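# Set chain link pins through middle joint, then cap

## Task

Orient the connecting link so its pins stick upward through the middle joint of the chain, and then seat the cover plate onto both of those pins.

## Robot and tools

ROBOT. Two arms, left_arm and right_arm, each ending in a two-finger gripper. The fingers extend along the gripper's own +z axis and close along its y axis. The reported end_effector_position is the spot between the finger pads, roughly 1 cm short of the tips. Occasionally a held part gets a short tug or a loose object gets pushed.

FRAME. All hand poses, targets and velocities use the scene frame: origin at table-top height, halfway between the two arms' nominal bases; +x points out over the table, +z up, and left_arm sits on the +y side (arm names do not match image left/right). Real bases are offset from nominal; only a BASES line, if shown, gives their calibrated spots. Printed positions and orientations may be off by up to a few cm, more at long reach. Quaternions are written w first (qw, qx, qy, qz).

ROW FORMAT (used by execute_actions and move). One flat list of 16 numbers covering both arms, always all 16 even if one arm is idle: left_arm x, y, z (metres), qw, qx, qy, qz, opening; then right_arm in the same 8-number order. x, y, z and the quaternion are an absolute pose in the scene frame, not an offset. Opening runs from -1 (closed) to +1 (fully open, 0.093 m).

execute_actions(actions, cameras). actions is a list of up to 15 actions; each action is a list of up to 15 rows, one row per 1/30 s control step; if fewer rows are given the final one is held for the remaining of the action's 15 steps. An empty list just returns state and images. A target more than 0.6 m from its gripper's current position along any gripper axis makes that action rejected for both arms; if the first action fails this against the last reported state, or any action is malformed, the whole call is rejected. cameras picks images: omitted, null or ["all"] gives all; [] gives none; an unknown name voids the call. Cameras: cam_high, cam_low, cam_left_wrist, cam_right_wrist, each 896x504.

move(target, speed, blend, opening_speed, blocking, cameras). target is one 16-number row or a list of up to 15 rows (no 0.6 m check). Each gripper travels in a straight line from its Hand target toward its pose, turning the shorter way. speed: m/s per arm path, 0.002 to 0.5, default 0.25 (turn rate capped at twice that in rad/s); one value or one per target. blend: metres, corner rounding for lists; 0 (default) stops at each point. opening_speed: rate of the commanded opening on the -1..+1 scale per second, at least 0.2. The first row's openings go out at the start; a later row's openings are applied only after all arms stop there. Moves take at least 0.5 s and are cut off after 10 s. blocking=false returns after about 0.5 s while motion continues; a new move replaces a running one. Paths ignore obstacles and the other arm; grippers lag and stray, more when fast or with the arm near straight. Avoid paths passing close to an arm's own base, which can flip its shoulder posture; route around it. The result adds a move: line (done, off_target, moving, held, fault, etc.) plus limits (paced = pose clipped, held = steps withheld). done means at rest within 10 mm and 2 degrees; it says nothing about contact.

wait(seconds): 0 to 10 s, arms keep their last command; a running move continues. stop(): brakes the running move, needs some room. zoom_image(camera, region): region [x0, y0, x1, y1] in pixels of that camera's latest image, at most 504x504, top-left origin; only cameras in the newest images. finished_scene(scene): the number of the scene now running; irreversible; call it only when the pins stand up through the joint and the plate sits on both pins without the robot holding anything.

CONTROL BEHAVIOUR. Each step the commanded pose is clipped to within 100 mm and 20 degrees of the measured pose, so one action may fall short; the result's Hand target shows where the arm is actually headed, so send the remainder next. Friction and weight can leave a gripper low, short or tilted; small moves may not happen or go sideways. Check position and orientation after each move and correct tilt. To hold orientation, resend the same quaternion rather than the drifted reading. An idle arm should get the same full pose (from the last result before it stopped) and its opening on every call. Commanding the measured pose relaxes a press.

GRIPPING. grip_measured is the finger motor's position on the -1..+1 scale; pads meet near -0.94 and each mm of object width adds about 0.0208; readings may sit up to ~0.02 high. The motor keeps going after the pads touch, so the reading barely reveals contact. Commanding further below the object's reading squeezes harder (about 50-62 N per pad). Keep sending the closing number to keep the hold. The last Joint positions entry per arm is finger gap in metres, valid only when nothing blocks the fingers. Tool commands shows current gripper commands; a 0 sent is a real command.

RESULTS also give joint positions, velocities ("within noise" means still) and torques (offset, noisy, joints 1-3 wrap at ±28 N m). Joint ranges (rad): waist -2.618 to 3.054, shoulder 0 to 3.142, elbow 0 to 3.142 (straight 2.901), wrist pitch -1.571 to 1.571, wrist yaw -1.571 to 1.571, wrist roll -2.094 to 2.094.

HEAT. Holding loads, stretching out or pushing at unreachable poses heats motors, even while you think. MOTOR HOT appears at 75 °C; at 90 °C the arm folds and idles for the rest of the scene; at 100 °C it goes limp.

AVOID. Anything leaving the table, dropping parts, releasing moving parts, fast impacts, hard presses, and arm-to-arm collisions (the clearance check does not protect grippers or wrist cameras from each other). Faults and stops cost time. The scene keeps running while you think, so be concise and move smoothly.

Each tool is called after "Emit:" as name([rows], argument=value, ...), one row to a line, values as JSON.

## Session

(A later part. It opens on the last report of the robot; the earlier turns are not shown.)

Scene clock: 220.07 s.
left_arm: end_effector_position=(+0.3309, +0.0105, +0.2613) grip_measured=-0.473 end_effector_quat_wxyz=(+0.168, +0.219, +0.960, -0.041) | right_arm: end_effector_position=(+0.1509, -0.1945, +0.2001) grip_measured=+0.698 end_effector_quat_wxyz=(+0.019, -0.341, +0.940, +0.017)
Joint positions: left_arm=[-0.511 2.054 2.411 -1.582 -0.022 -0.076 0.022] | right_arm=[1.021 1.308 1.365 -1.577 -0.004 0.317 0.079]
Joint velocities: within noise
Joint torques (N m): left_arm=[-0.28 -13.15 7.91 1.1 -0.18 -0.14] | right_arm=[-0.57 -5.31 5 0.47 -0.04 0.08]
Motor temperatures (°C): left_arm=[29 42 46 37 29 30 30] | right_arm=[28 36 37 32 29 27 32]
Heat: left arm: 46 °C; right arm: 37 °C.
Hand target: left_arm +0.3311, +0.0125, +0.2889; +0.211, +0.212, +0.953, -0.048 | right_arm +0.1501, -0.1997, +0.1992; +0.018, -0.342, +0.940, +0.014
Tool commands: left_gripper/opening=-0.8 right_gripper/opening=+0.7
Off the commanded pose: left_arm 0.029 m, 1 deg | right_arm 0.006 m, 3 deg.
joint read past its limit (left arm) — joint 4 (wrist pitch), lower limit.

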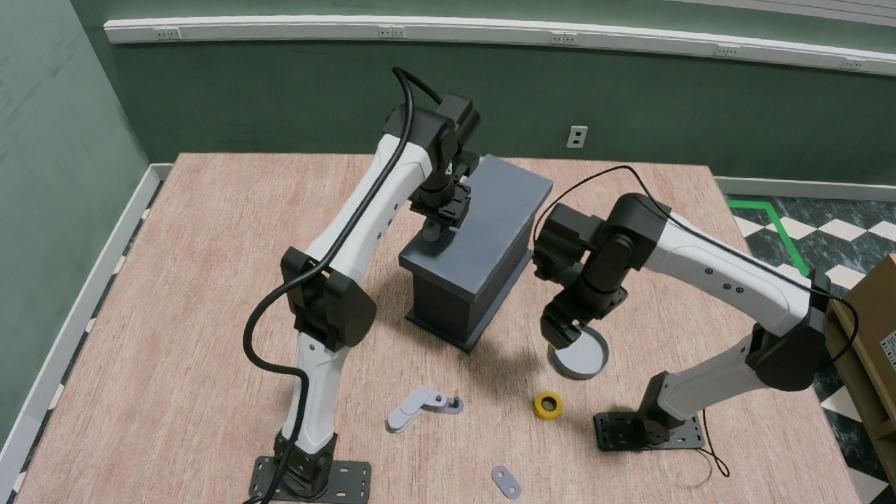

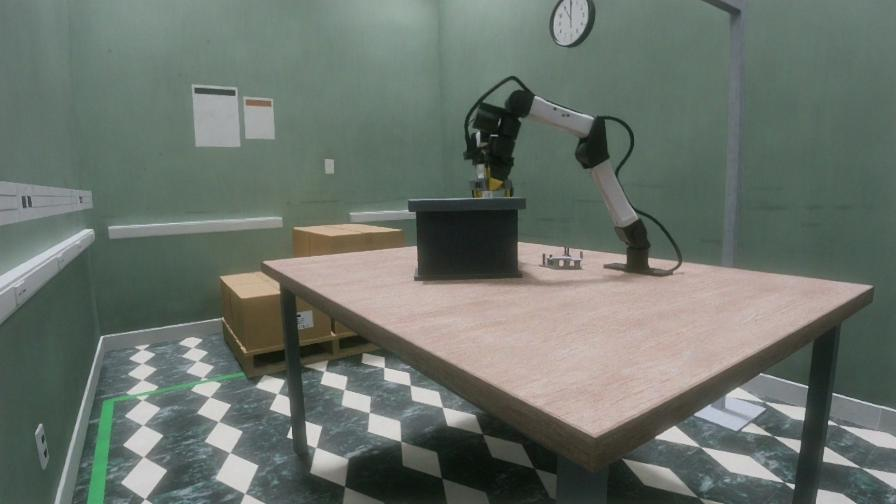

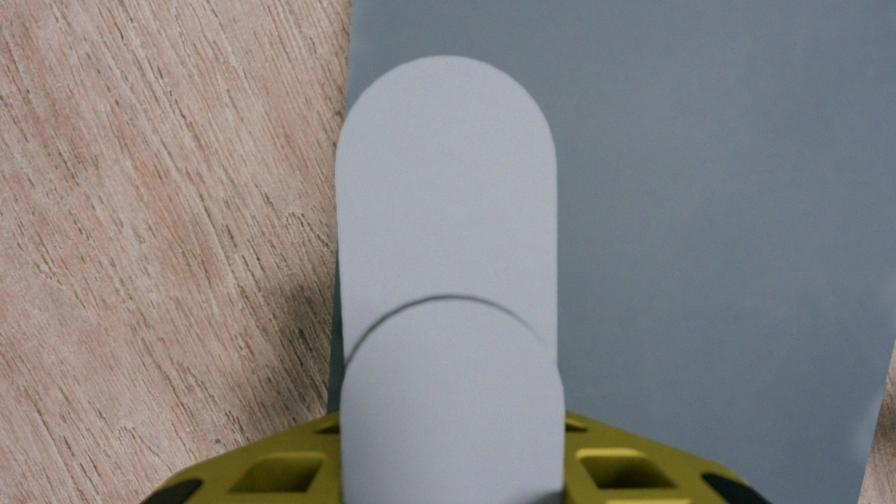

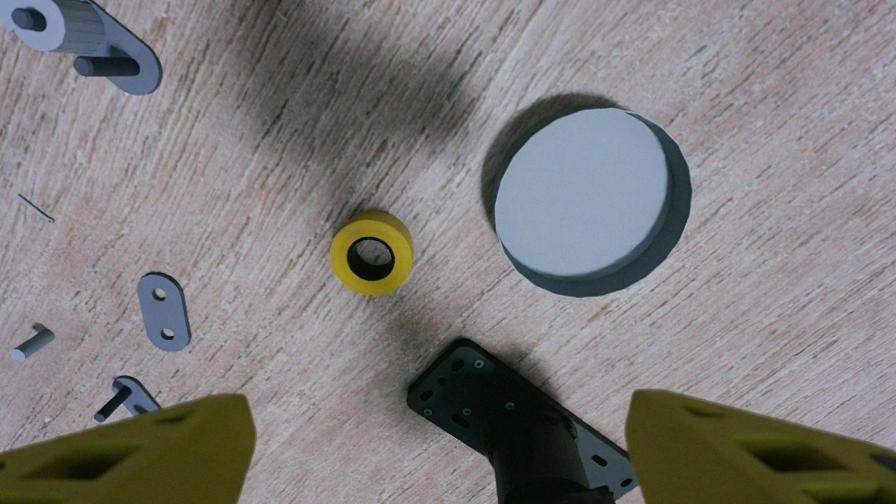

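Emit:
move([
  [0.332,0.012,0.29,0.175,0.2133,0.960,-0.0366,-0.8,0.28,-0.3,0.2,0,-0.1736,0.9848,0,0.7],
  [0.295,-0.01,0.29,0.1636,0.4157,0.8914,-0.0763,-0.8,0.28,-0.3,0.2,0,-0.1736,0.9848,0,0.7],
], speed=0.15)

Scene clock: 226.80 s.
left_arm: end_effector_position=(+0.3022, -0.0081, +0.2662) grip_measured=-0.473 end_effector_quat_wxyz=(+0.160, +0.403, +0.898, -0.068) | right_arm: end_effector_position=(+0.2758, -0.2995, +0.1974) grip_measured=+0.698 end_effector_quat_wxyz=(+0.003, -0.171, +0.985, +0.002)
Joint positions: left_arm=[-0.538 1.996 2.346 -1.583 0.092 0.273 0.022] | right_arm=[0.295 1.484 1.497 -1.578 -0.003 -0.058 0.079]
Joint velocities: within noise
Joint torques (N m): left_arm=[-0.64 -13.75 5.33 1.1 0.22 0.07] | right_arm=[-0.4 -4.4 8.02 0.39 -0.07 0.07]
Motor temperatures (°C): left_arm=[29 45 46 37 29 30 30] | right_arm=[28 36 37 32 29 27 32]
Heat: left arm: 46 °C; right arm: 37 °C.
Hand target: left_arm +0.2951, -0.0100, +0.2889; +0.193, +0.412, +0.887, -0.081 | right_arm +0.2800, -0.3000, +0.1997; +0.005, -0.174, +0.985, +0.000
Off the commanded pose: left_arm 0.025 m, 2 deg | right_arm 0.005 m, 0 deg.
joint read past its limit (left arm) — joint 4 (wrist pitch), lower limit.
joint sent to its limit (left arm) — joint 4 (wrist pitch), lower limit. The joint targets are off in orientation, not in position.
joint sent to its limit (right arm) — joint 4 (wrist pitch), lower limit. The joint targets still meet the commanded pose.
move: off_target (left_arm)

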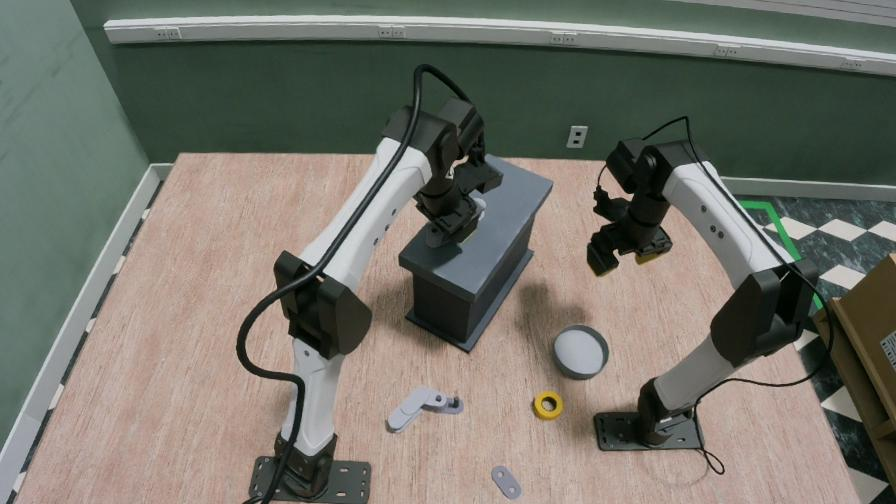

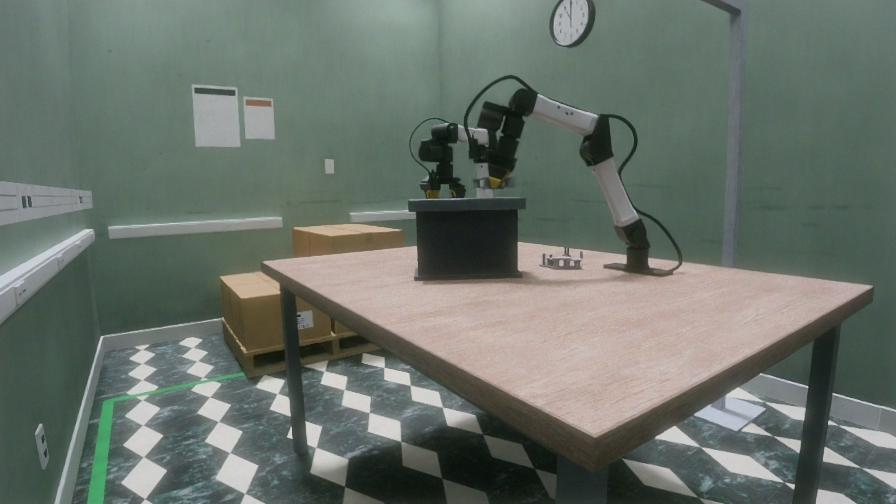

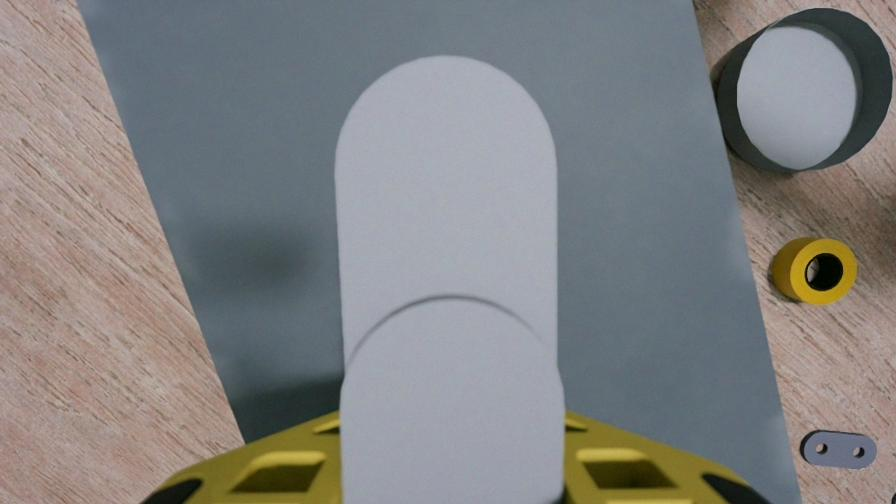

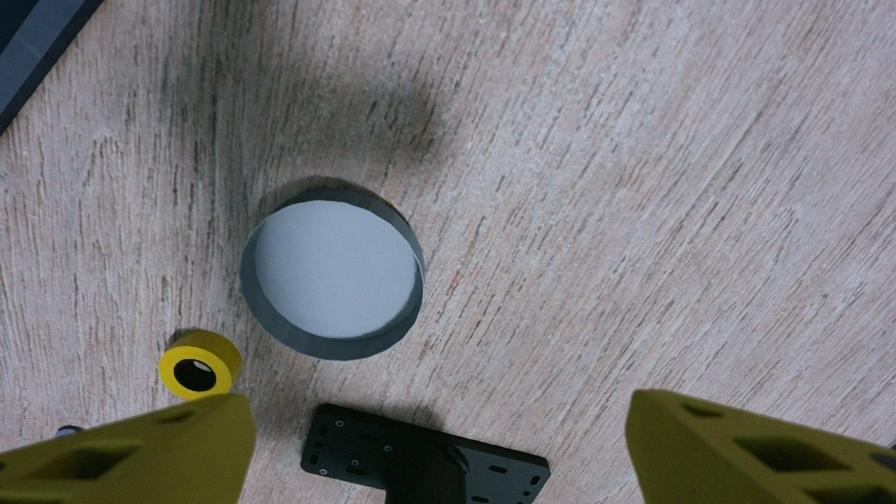

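Emit:
move([
  [0.235,-0.06,0.29,0.1479,0.5642,0.8057,-0.1035,-0.8,0.28,-0.3,0.2,0,-0.1736,0.9848,0,0.7],
  [0.16,-0.10,0.27,0.1276,0.6955,0.6955,-0.1276,-0.8,0.28,-0.3,0.2,0,-0.1736,0.9848,0,0.7],
], speed=0.15, blend=[0.02,0])

Emit:
move(target=[0.155,-0.10,0.08,0.1276,0.6955,0.6955,-0.1276,-0.8,0.28,-0.3,0.2,0,-0.1736,0.9848,0,0.7], speed=0.15)

Scene clock: 230.23 s.
left_arm: end_effector_position=(+0.1657, -0.1004, +0.2490) grip_measured=-0.473 end_effector_quat_wxyz=(+0.103, +0.689, +0.708, -0.114) | right_arm: end_effector_position=(+0.2758, -0.2995, +0.1974) grip_measured=+0.698 end_effector_quat_wxyz=(+0.003, -0.171, +0.985, +0.002)
Joint positions: left_arm=[-0.895 1.911 2.162 -1.583 0.196 0.608 0.022] | right_arm=[0.295 1.484 1.497 -1.578 -0.003 -0.058 0.079]
Joint velocities: within noise
Joint torques (N m): left_arm=[-0.31 -12.93 5.41 0.9 0.33 0.12] | right_arm=[-0.39 -4.4 8.01 0.39 -0.07 0.07]
Motor temperatures (°C): left_arm=[29 46 46 37 29 30 30] | right_arm=[28 36 37 32 29 27 32]
Heat: left arm: 46 °C; right arm: 37 °C.
Hand target: left_arm +0.1601, -0.1001, +0.2692; +0.134, +0.694, +0.695, -0.128 | right_arm +0.2800, -0.3000, +0.1997; +0.005, -0.174, +0.985, +0.000
Off the commanded pose: left_arm 0.022 m, 4 deg | right_arm 0.005 m, 0 deg.
joint read past its limit (left arm) — joint 4 (wrist pitch), lower limit.
joint sent to its limit (left arm) — joint 4 (wrist pitch), lower limit. The joint targets still meet the commanded pose.
joint sent to its limit (right arm) — joint 4 (wrist pitch), lower limit. The joint targets still meet the commanded pose.
move: off_target (left_arm)

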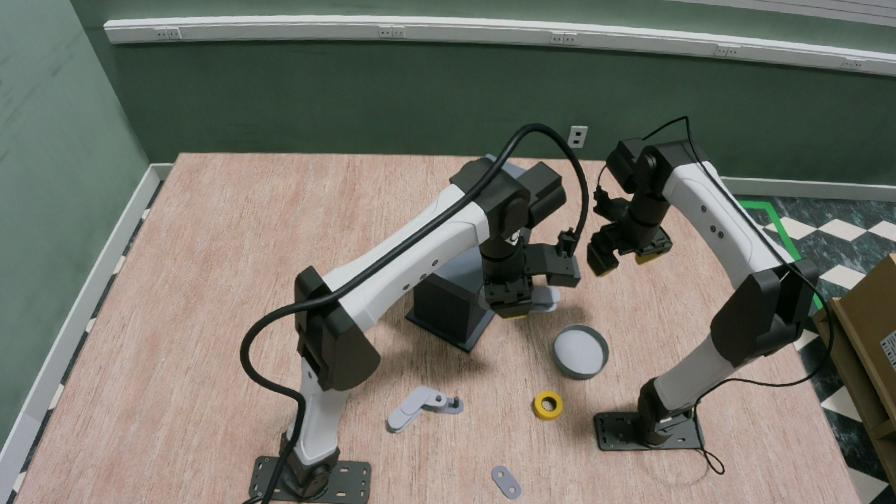

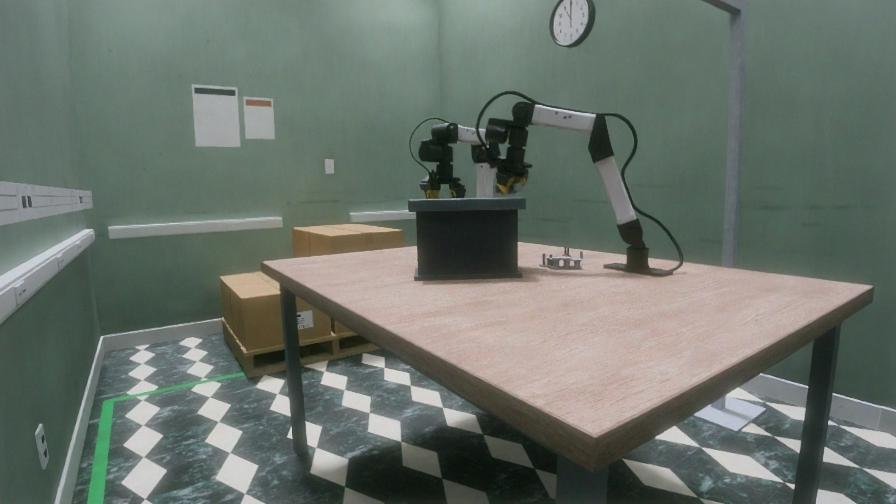

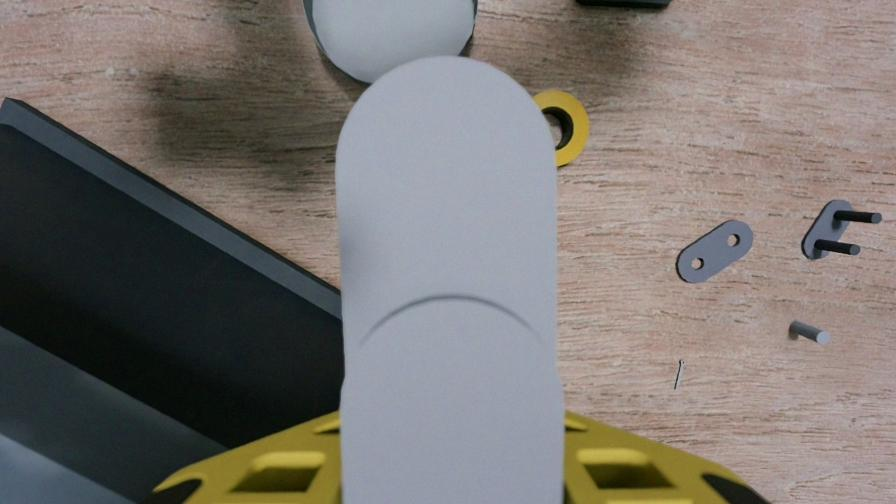

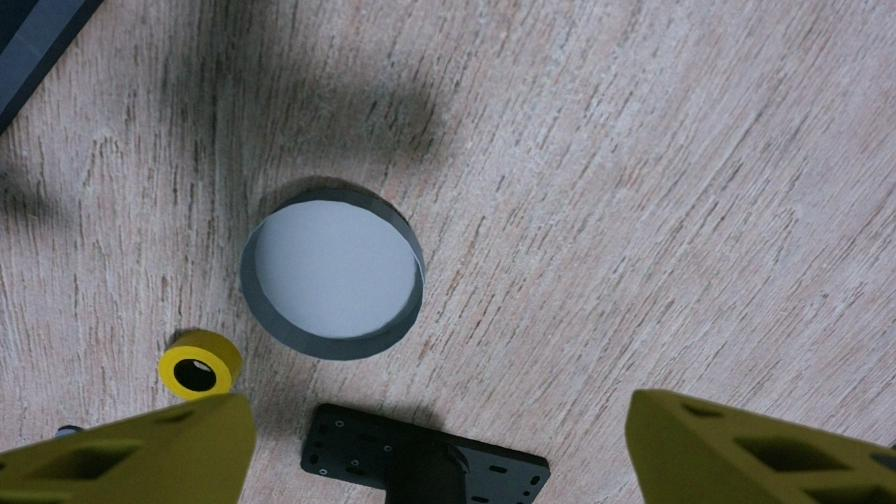

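Scene clock: 232.27 s.
left_arm: end_effector_position=(+0.1652, -0.0986, +0.1551) grip_measured=-0.473 end_effector_quat_wxyz=(+0.218, +0.692, +0.681, -0.100) | right_arm: end_effector_position=(+0.2758, -0.2995, +0.1974) grip_measured=+0.698 end_effector_quat_wxyz=(+0.003, -0.171, +0.985, +0.002)
Joint positions: left_arm=[-0.92 1.591 1.322 -0.835 0.132 0.618 0.022] | right_arm=[0.295 1.484 1.497 -1.578 -0.003 -0.058 0.079]
Joint velocities: within noise
Joint torques (N m): left_arm=[0.94 4.21 -1.07 1.52 0.85 -0.16] | right_arm=[-0.39 -4.4 8.02 0.39 -0.07 0.07]
Motor temperatures (°C): left_arm=[29 46 46 37 29 30 30] | right_arm=[28 36 37 32 29 27 32]
Heat: left arm: 46 °C; right arm: 37 °C.
Hand target: left_arm +0.1497, -0.0914, +0.0876; +0.127, +0.693, +0.698, -0.126 | right_arm +0.2800, -0.3000, +0.1997; +0.005, -0.174, +0.985, +0.000
Off the commanded pose: left_arm 0.076 m, 11 deg | right_arm 0.005 m, 0 deg.
joint sent to its limit (right arm) — joint 4 (wrist pitch), lower limit. The joint targets still meet the commanded pose.
move: off_target (left_arm)

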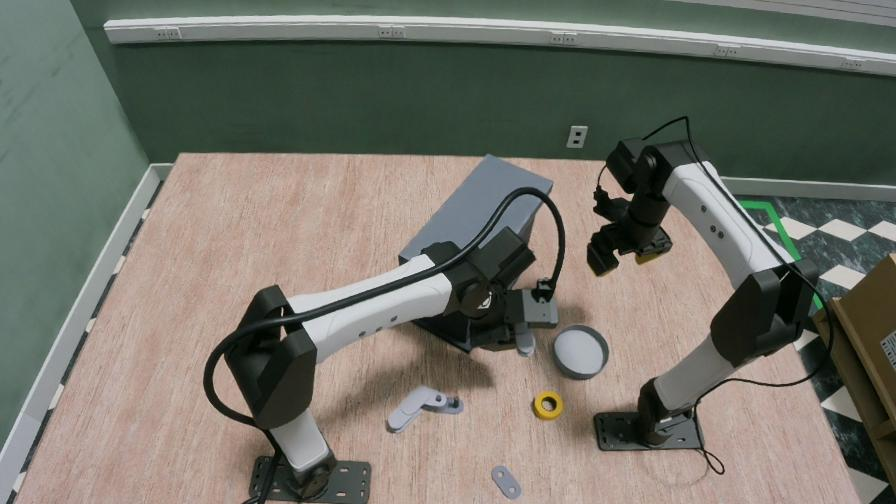

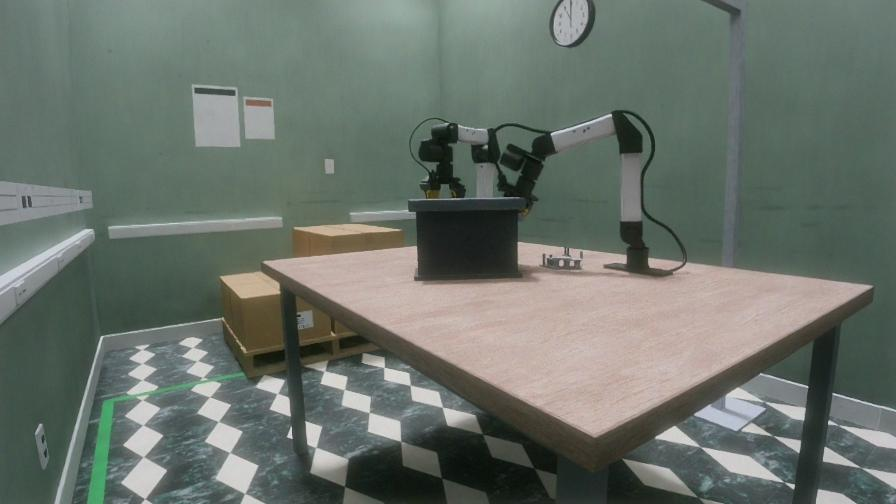

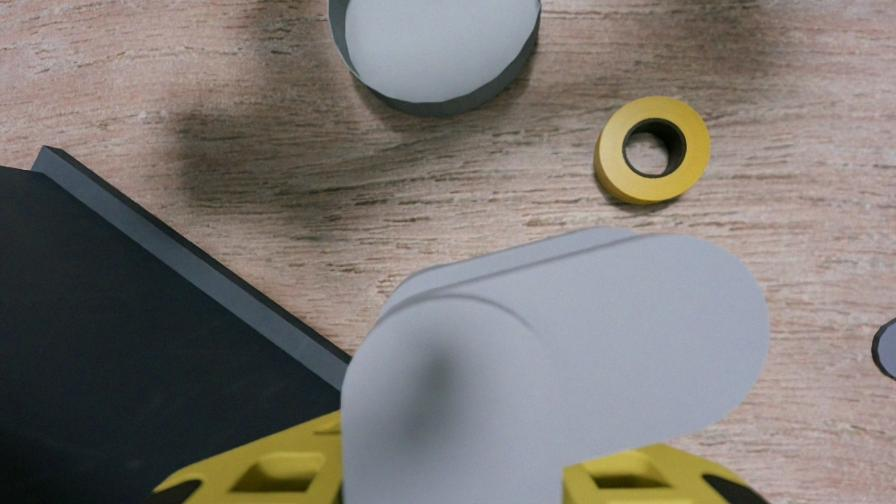

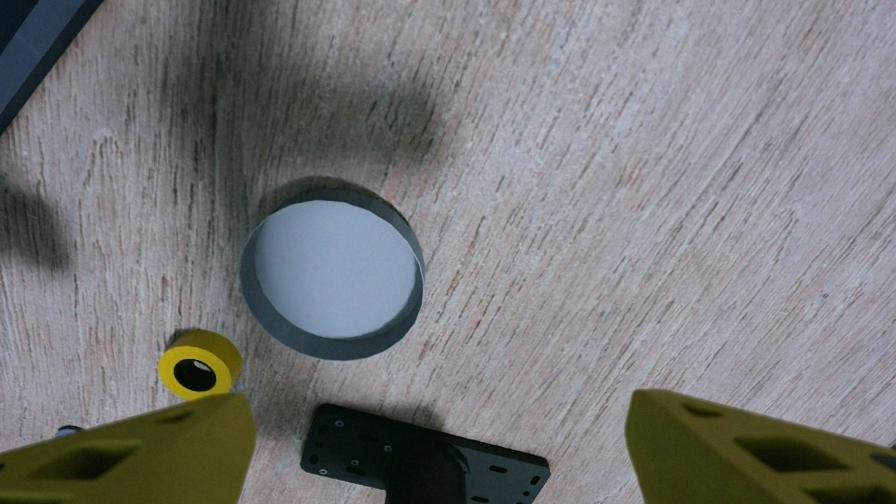

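Emit:
move([
  [0.155,-0.10,0.20,0.1276,0.6955,0.6955,-0.1276,-0.8,0.28,-0.3,0.2,0,-0.1736,0.9848,0,0.7],
  [0.135,-0.10,0.25,0.1276,0.6955,0.6955,-0.1276,-0.8,0.28,-0.3,0.2,0,-0.1736,0.9848,0,0.7],
], speed=0.12)

Scene clock: 235.63 s.
left_arm: end_effector_position=(+0.1343, -0.0935, +0.2424) grip_measured=-0.473 end_effector_quat_wxyz=(+0.116, +0.700, +0.695, -0.118) | right_arm: end_effector_position=(+0.2758, -0.2995, +0.1974) grip_measured=+0.698 end_effector_quat_wxyz=(+0.003, -0.171, +0.985, +0.002)
Joint positions: left_arm=[-0.955 1.753 1.919 -1.46 0.188 0.58 0.022] | right_arm=[0.295 1.484 1.497 -1.578 -0.003 -0.058 0.079]
Joint velocities: within noise
Joint torques (N m): left_arm=[-0.4 -6.72 8.2 0.86 0.25 -0.2] | right_arm=[-0.39 -4.42 8.02 0.39 -0.07 0.08]
Motor temperatures (°C): left_arm=[29 45 46 37 29 30 30] | right_arm=[28 36 37 32 29 27 32]
Heat: left arm: 46 °C; right arm: 37 °C.
Hand target: left_arm +0.1348, -0.0998, +0.2500; +0.128, +0.696, +0.695, -0.128 | right_arm +0.2800, -0.3000, +0.1997; +0.005, -0.173, +0.985, +0.000
Off the commanded pose: left_arm 0.010 m, 2 deg | right_arm 0.005 m, 0 deg.
joint sent to its limit (right arm) — joint 4 (wrist pitch), lower limit. The joint targets still meet the commanded pose.
move: done

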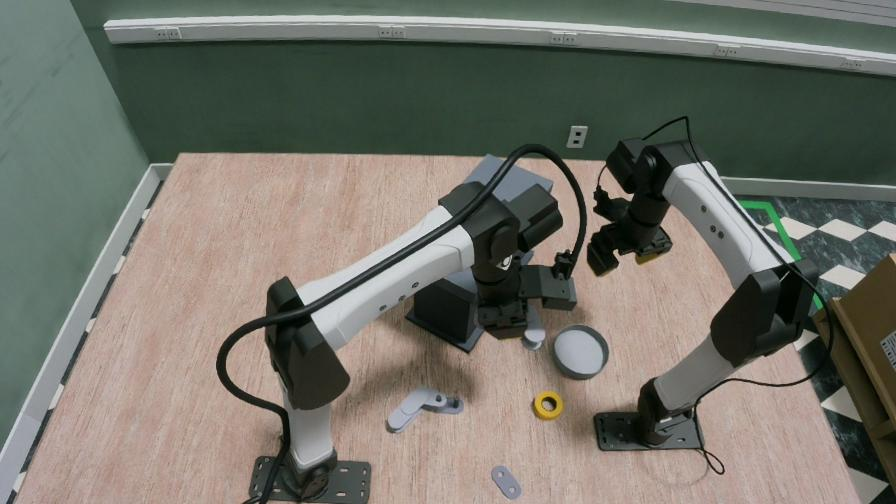

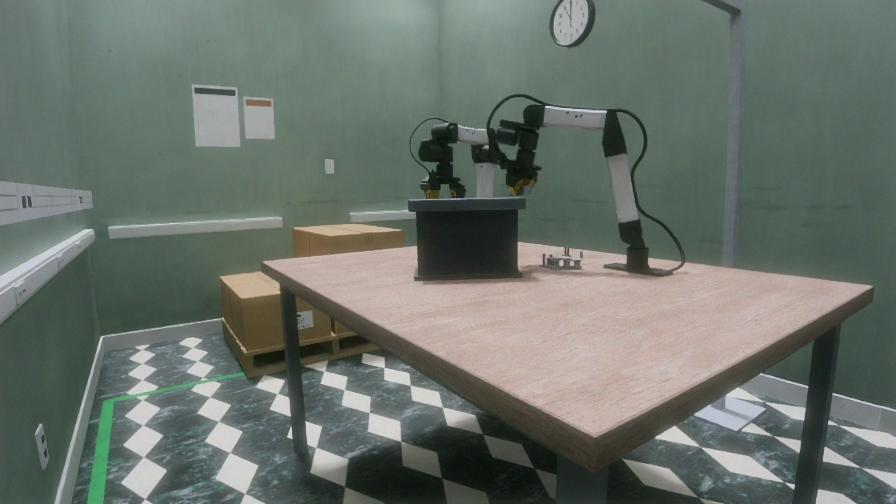

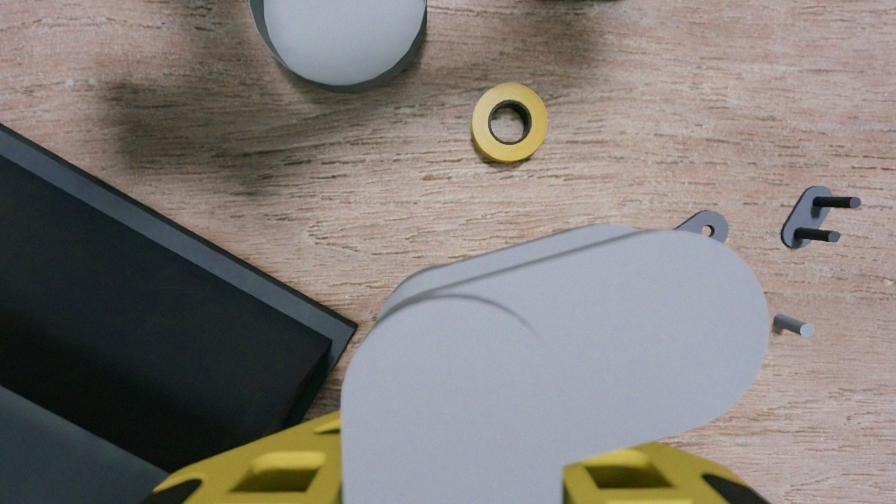

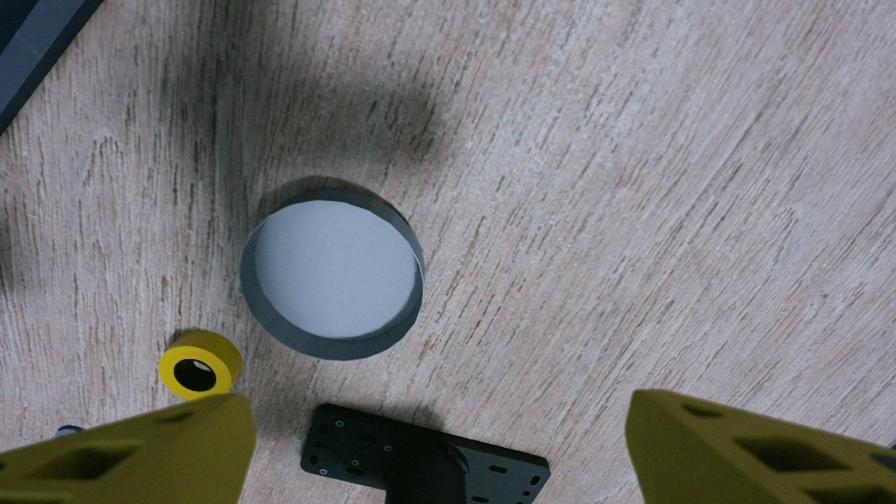

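Emit:
zoom_image(camera="cam_high", region=[400, 250, 620, 430])

Emit:
zoom_image(camera="cam_low", region=[450, 120, 610, 220])

Scaled by 2.291 from the camera's 896x504 image, which has a finer 1280x720 frame.

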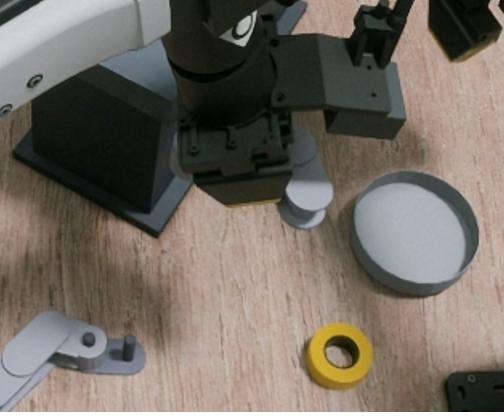

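Scaled by 3.150 from the camera's 896x504 image, which has a finer 1280x720 frame.

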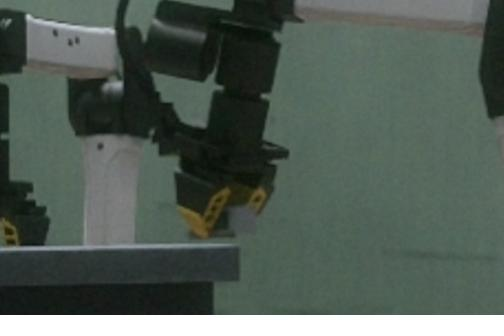

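Emit:
move([
  [0.12,-0.095,0.22,0.1276,0.6955,0.6955,-0.1276,-0.8,0.28,-0.3,0.2,0,-0.1736,0.9848,0,0.7],
  [0.12,-0.098,0.12,0.1276,0.6955,0.6955,-0.1276,-0.8,0.28,-0.3,0.2,0,-0.1736,0.9848,0,0.7],
], speed=0.08)

Scene clock: 238.93 s.
left_arm: end_effector_position=(+0.1175, -0.0892, +0.1057) grip_measured=-0.473 end_effector_quat_wxyz=(+0.094, +0.699, +0.699, -0.118) | right_arm: end_effector_position=(+0.2758, -0.2995, +0.1974) grip_measured=+0.698 end_effector_quat_wxyz=(+0.003, -0.171, +0.985, +0.002)
Joint positions: left_arm=[-0.988 1.674 1.284 -0.943 0.188 0.544 0.022] | right_arm=[0.295 1.484 1.497 -1.578 -0.003 -0.058 0.079]
Joint velocities: within noise
Joint torques (N m): left_arm=[-0.65 -10.19 6.11 1.06 0.15 -0.19] | right_arm=[-0.4 -4.41 8.01 0.4 -0.07 0.08]
Motor temperatures (°C): left_arm=[29 45 46 37 29 30 30] | right_arm=[28 36 37 32 29 27 32]
Heat: left arm: 46 °C; right arm: 37 °C.
Hand target: left_arm +0.1198, -0.0976, +0.1204; +0.127, +0.696, +0.695, -0.128 | right_arm +0.2800, -0.3000, +0.1997; +0.005, -0.173, +0.985, +0.000
Off the commanded pose: left_arm 0.017 m, 4 deg | right_arm 0.005 m, 0 deg.
joint sent to its limit (right arm) — joint 4 (wrist pitch), lower limit. The joint targets still meet the commanded pose.
move: off_target (left_arm)

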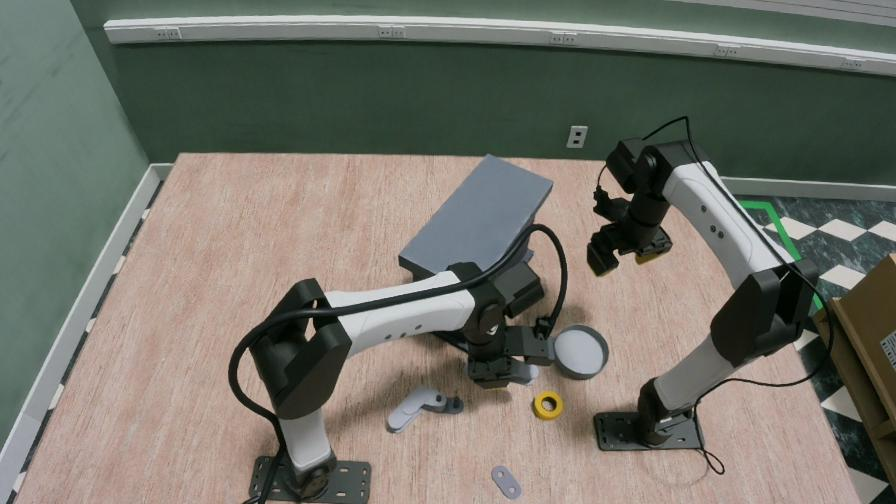

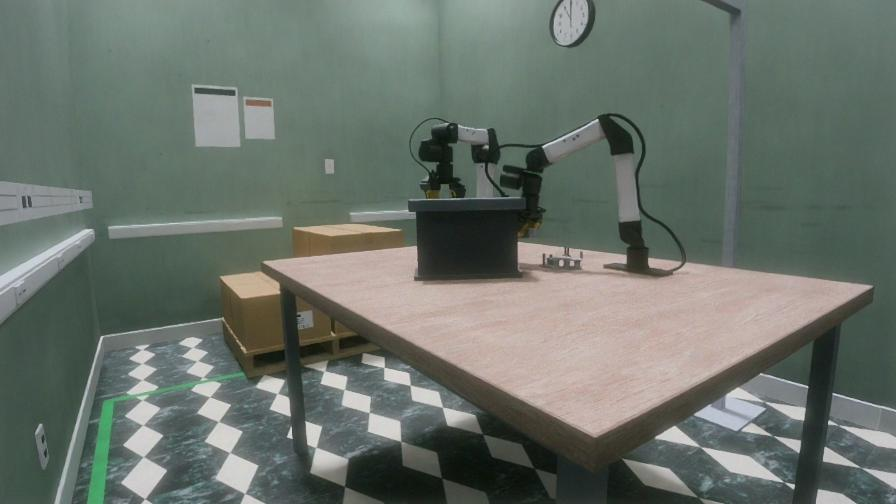

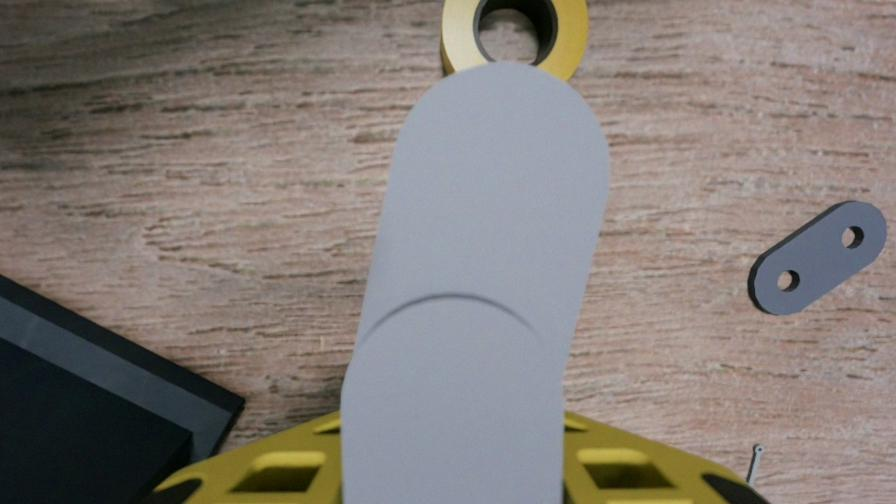

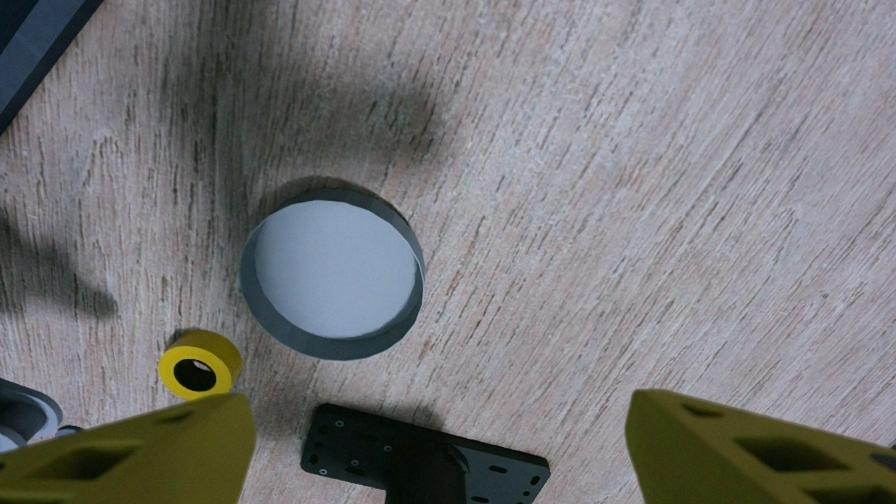

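Emit:
move([
  [0.13,-0.10,0.085,0.141,0.693,0.693,-0.141,-0.8,0.28,-0.3,0.2,0,-0.1736,0.9848,0,0.7],
  [0.13,-0.10,0.055,0.141,0.693,0.693,-0.141,-0.8,0.28,-0.3,0.2,0,-0.1736,0.9848,0,0.7],
], speed=0.06)

Emit:
zoom_image(camera="cam_low", region=[500, 180, 620, 290])

Scene clock: 241.43 s.
left_arm: end_effector_position=(+0.1263, -0.0902, +0.0525) grip_measured=-0.473 end_effector_quat_wxyz=(+0.124, +0.691, +0.701, -0.126) | right_arm: end_effector_position=(+0.2758, -0.2995, +0.1974) grip_measured=+0.698 end_effector_quat_wxyz=(+0.003, -0.171, +0.985, +0.002)
Joint positions: left_arm=[-0.965 1.698 1.075 -0.648 0.195 0.545 0.022] | right_arm=[0.295 1.484 1.497 -1.578 -0.003 -0.058 0.079]
Joint velocities: within noise
Joint torques (N m): left_arm=[0.23 -6.46 6.05 1.23 0.36 0.09] | right_arm=[-0.39 -4.41 7.99 0.39 -0.07 0.08]
Motor temperatures (°C): left_arm=[29 45 46 37 29 30 30] | right_arm=[28 36 38 32 29 27 32]
Heat: left arm: 46 °C; right arm: 38 °C.
Hand target: left_arm +0.1299, -0.0996, +0.0553; +0.141, +0.693, +0.693, -0.141 | right_arm +0.2800, -0.3000, +0.1997; +0.005, -0.173, +0.985, +0.000
Off the commanded pose: left_arm 0.011 m, 3 deg | right_arm 0.005 m, 0 deg.
joint sent to its limit (right arm) — joint 4 (wrist pitch), lower limit. The joint targets still meet the commanded pose.
move: off_target (left_arm)

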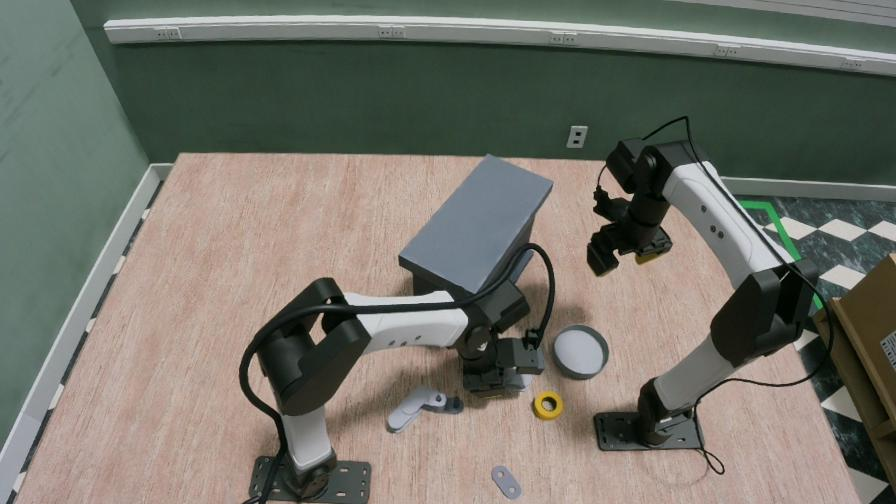

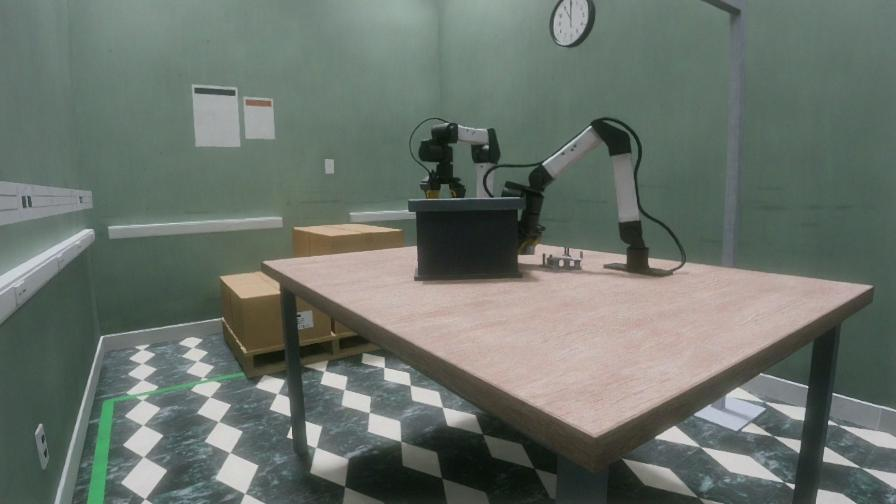

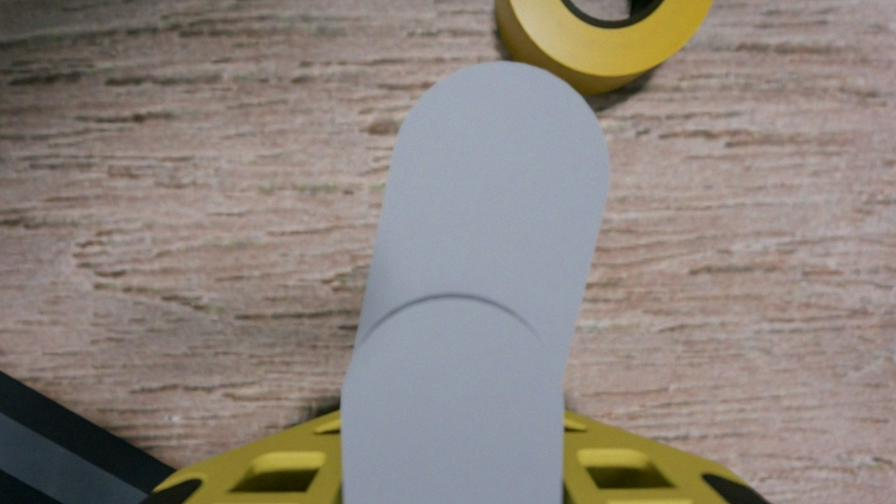

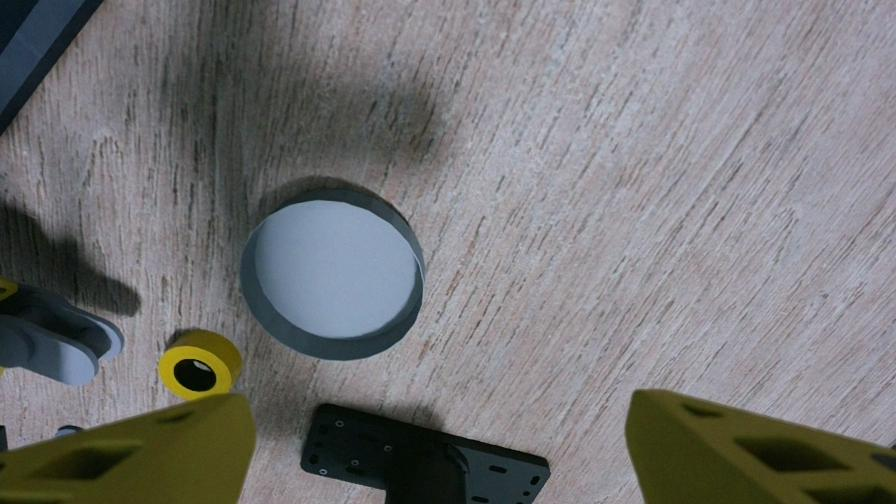

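Scaled by 4.200 from the camera's 896x504 image, which has a finer 1280x720 frame.

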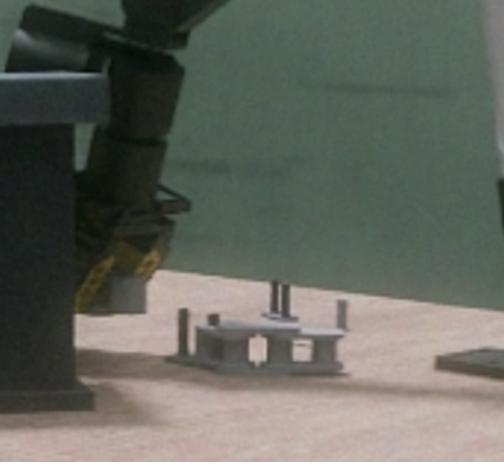

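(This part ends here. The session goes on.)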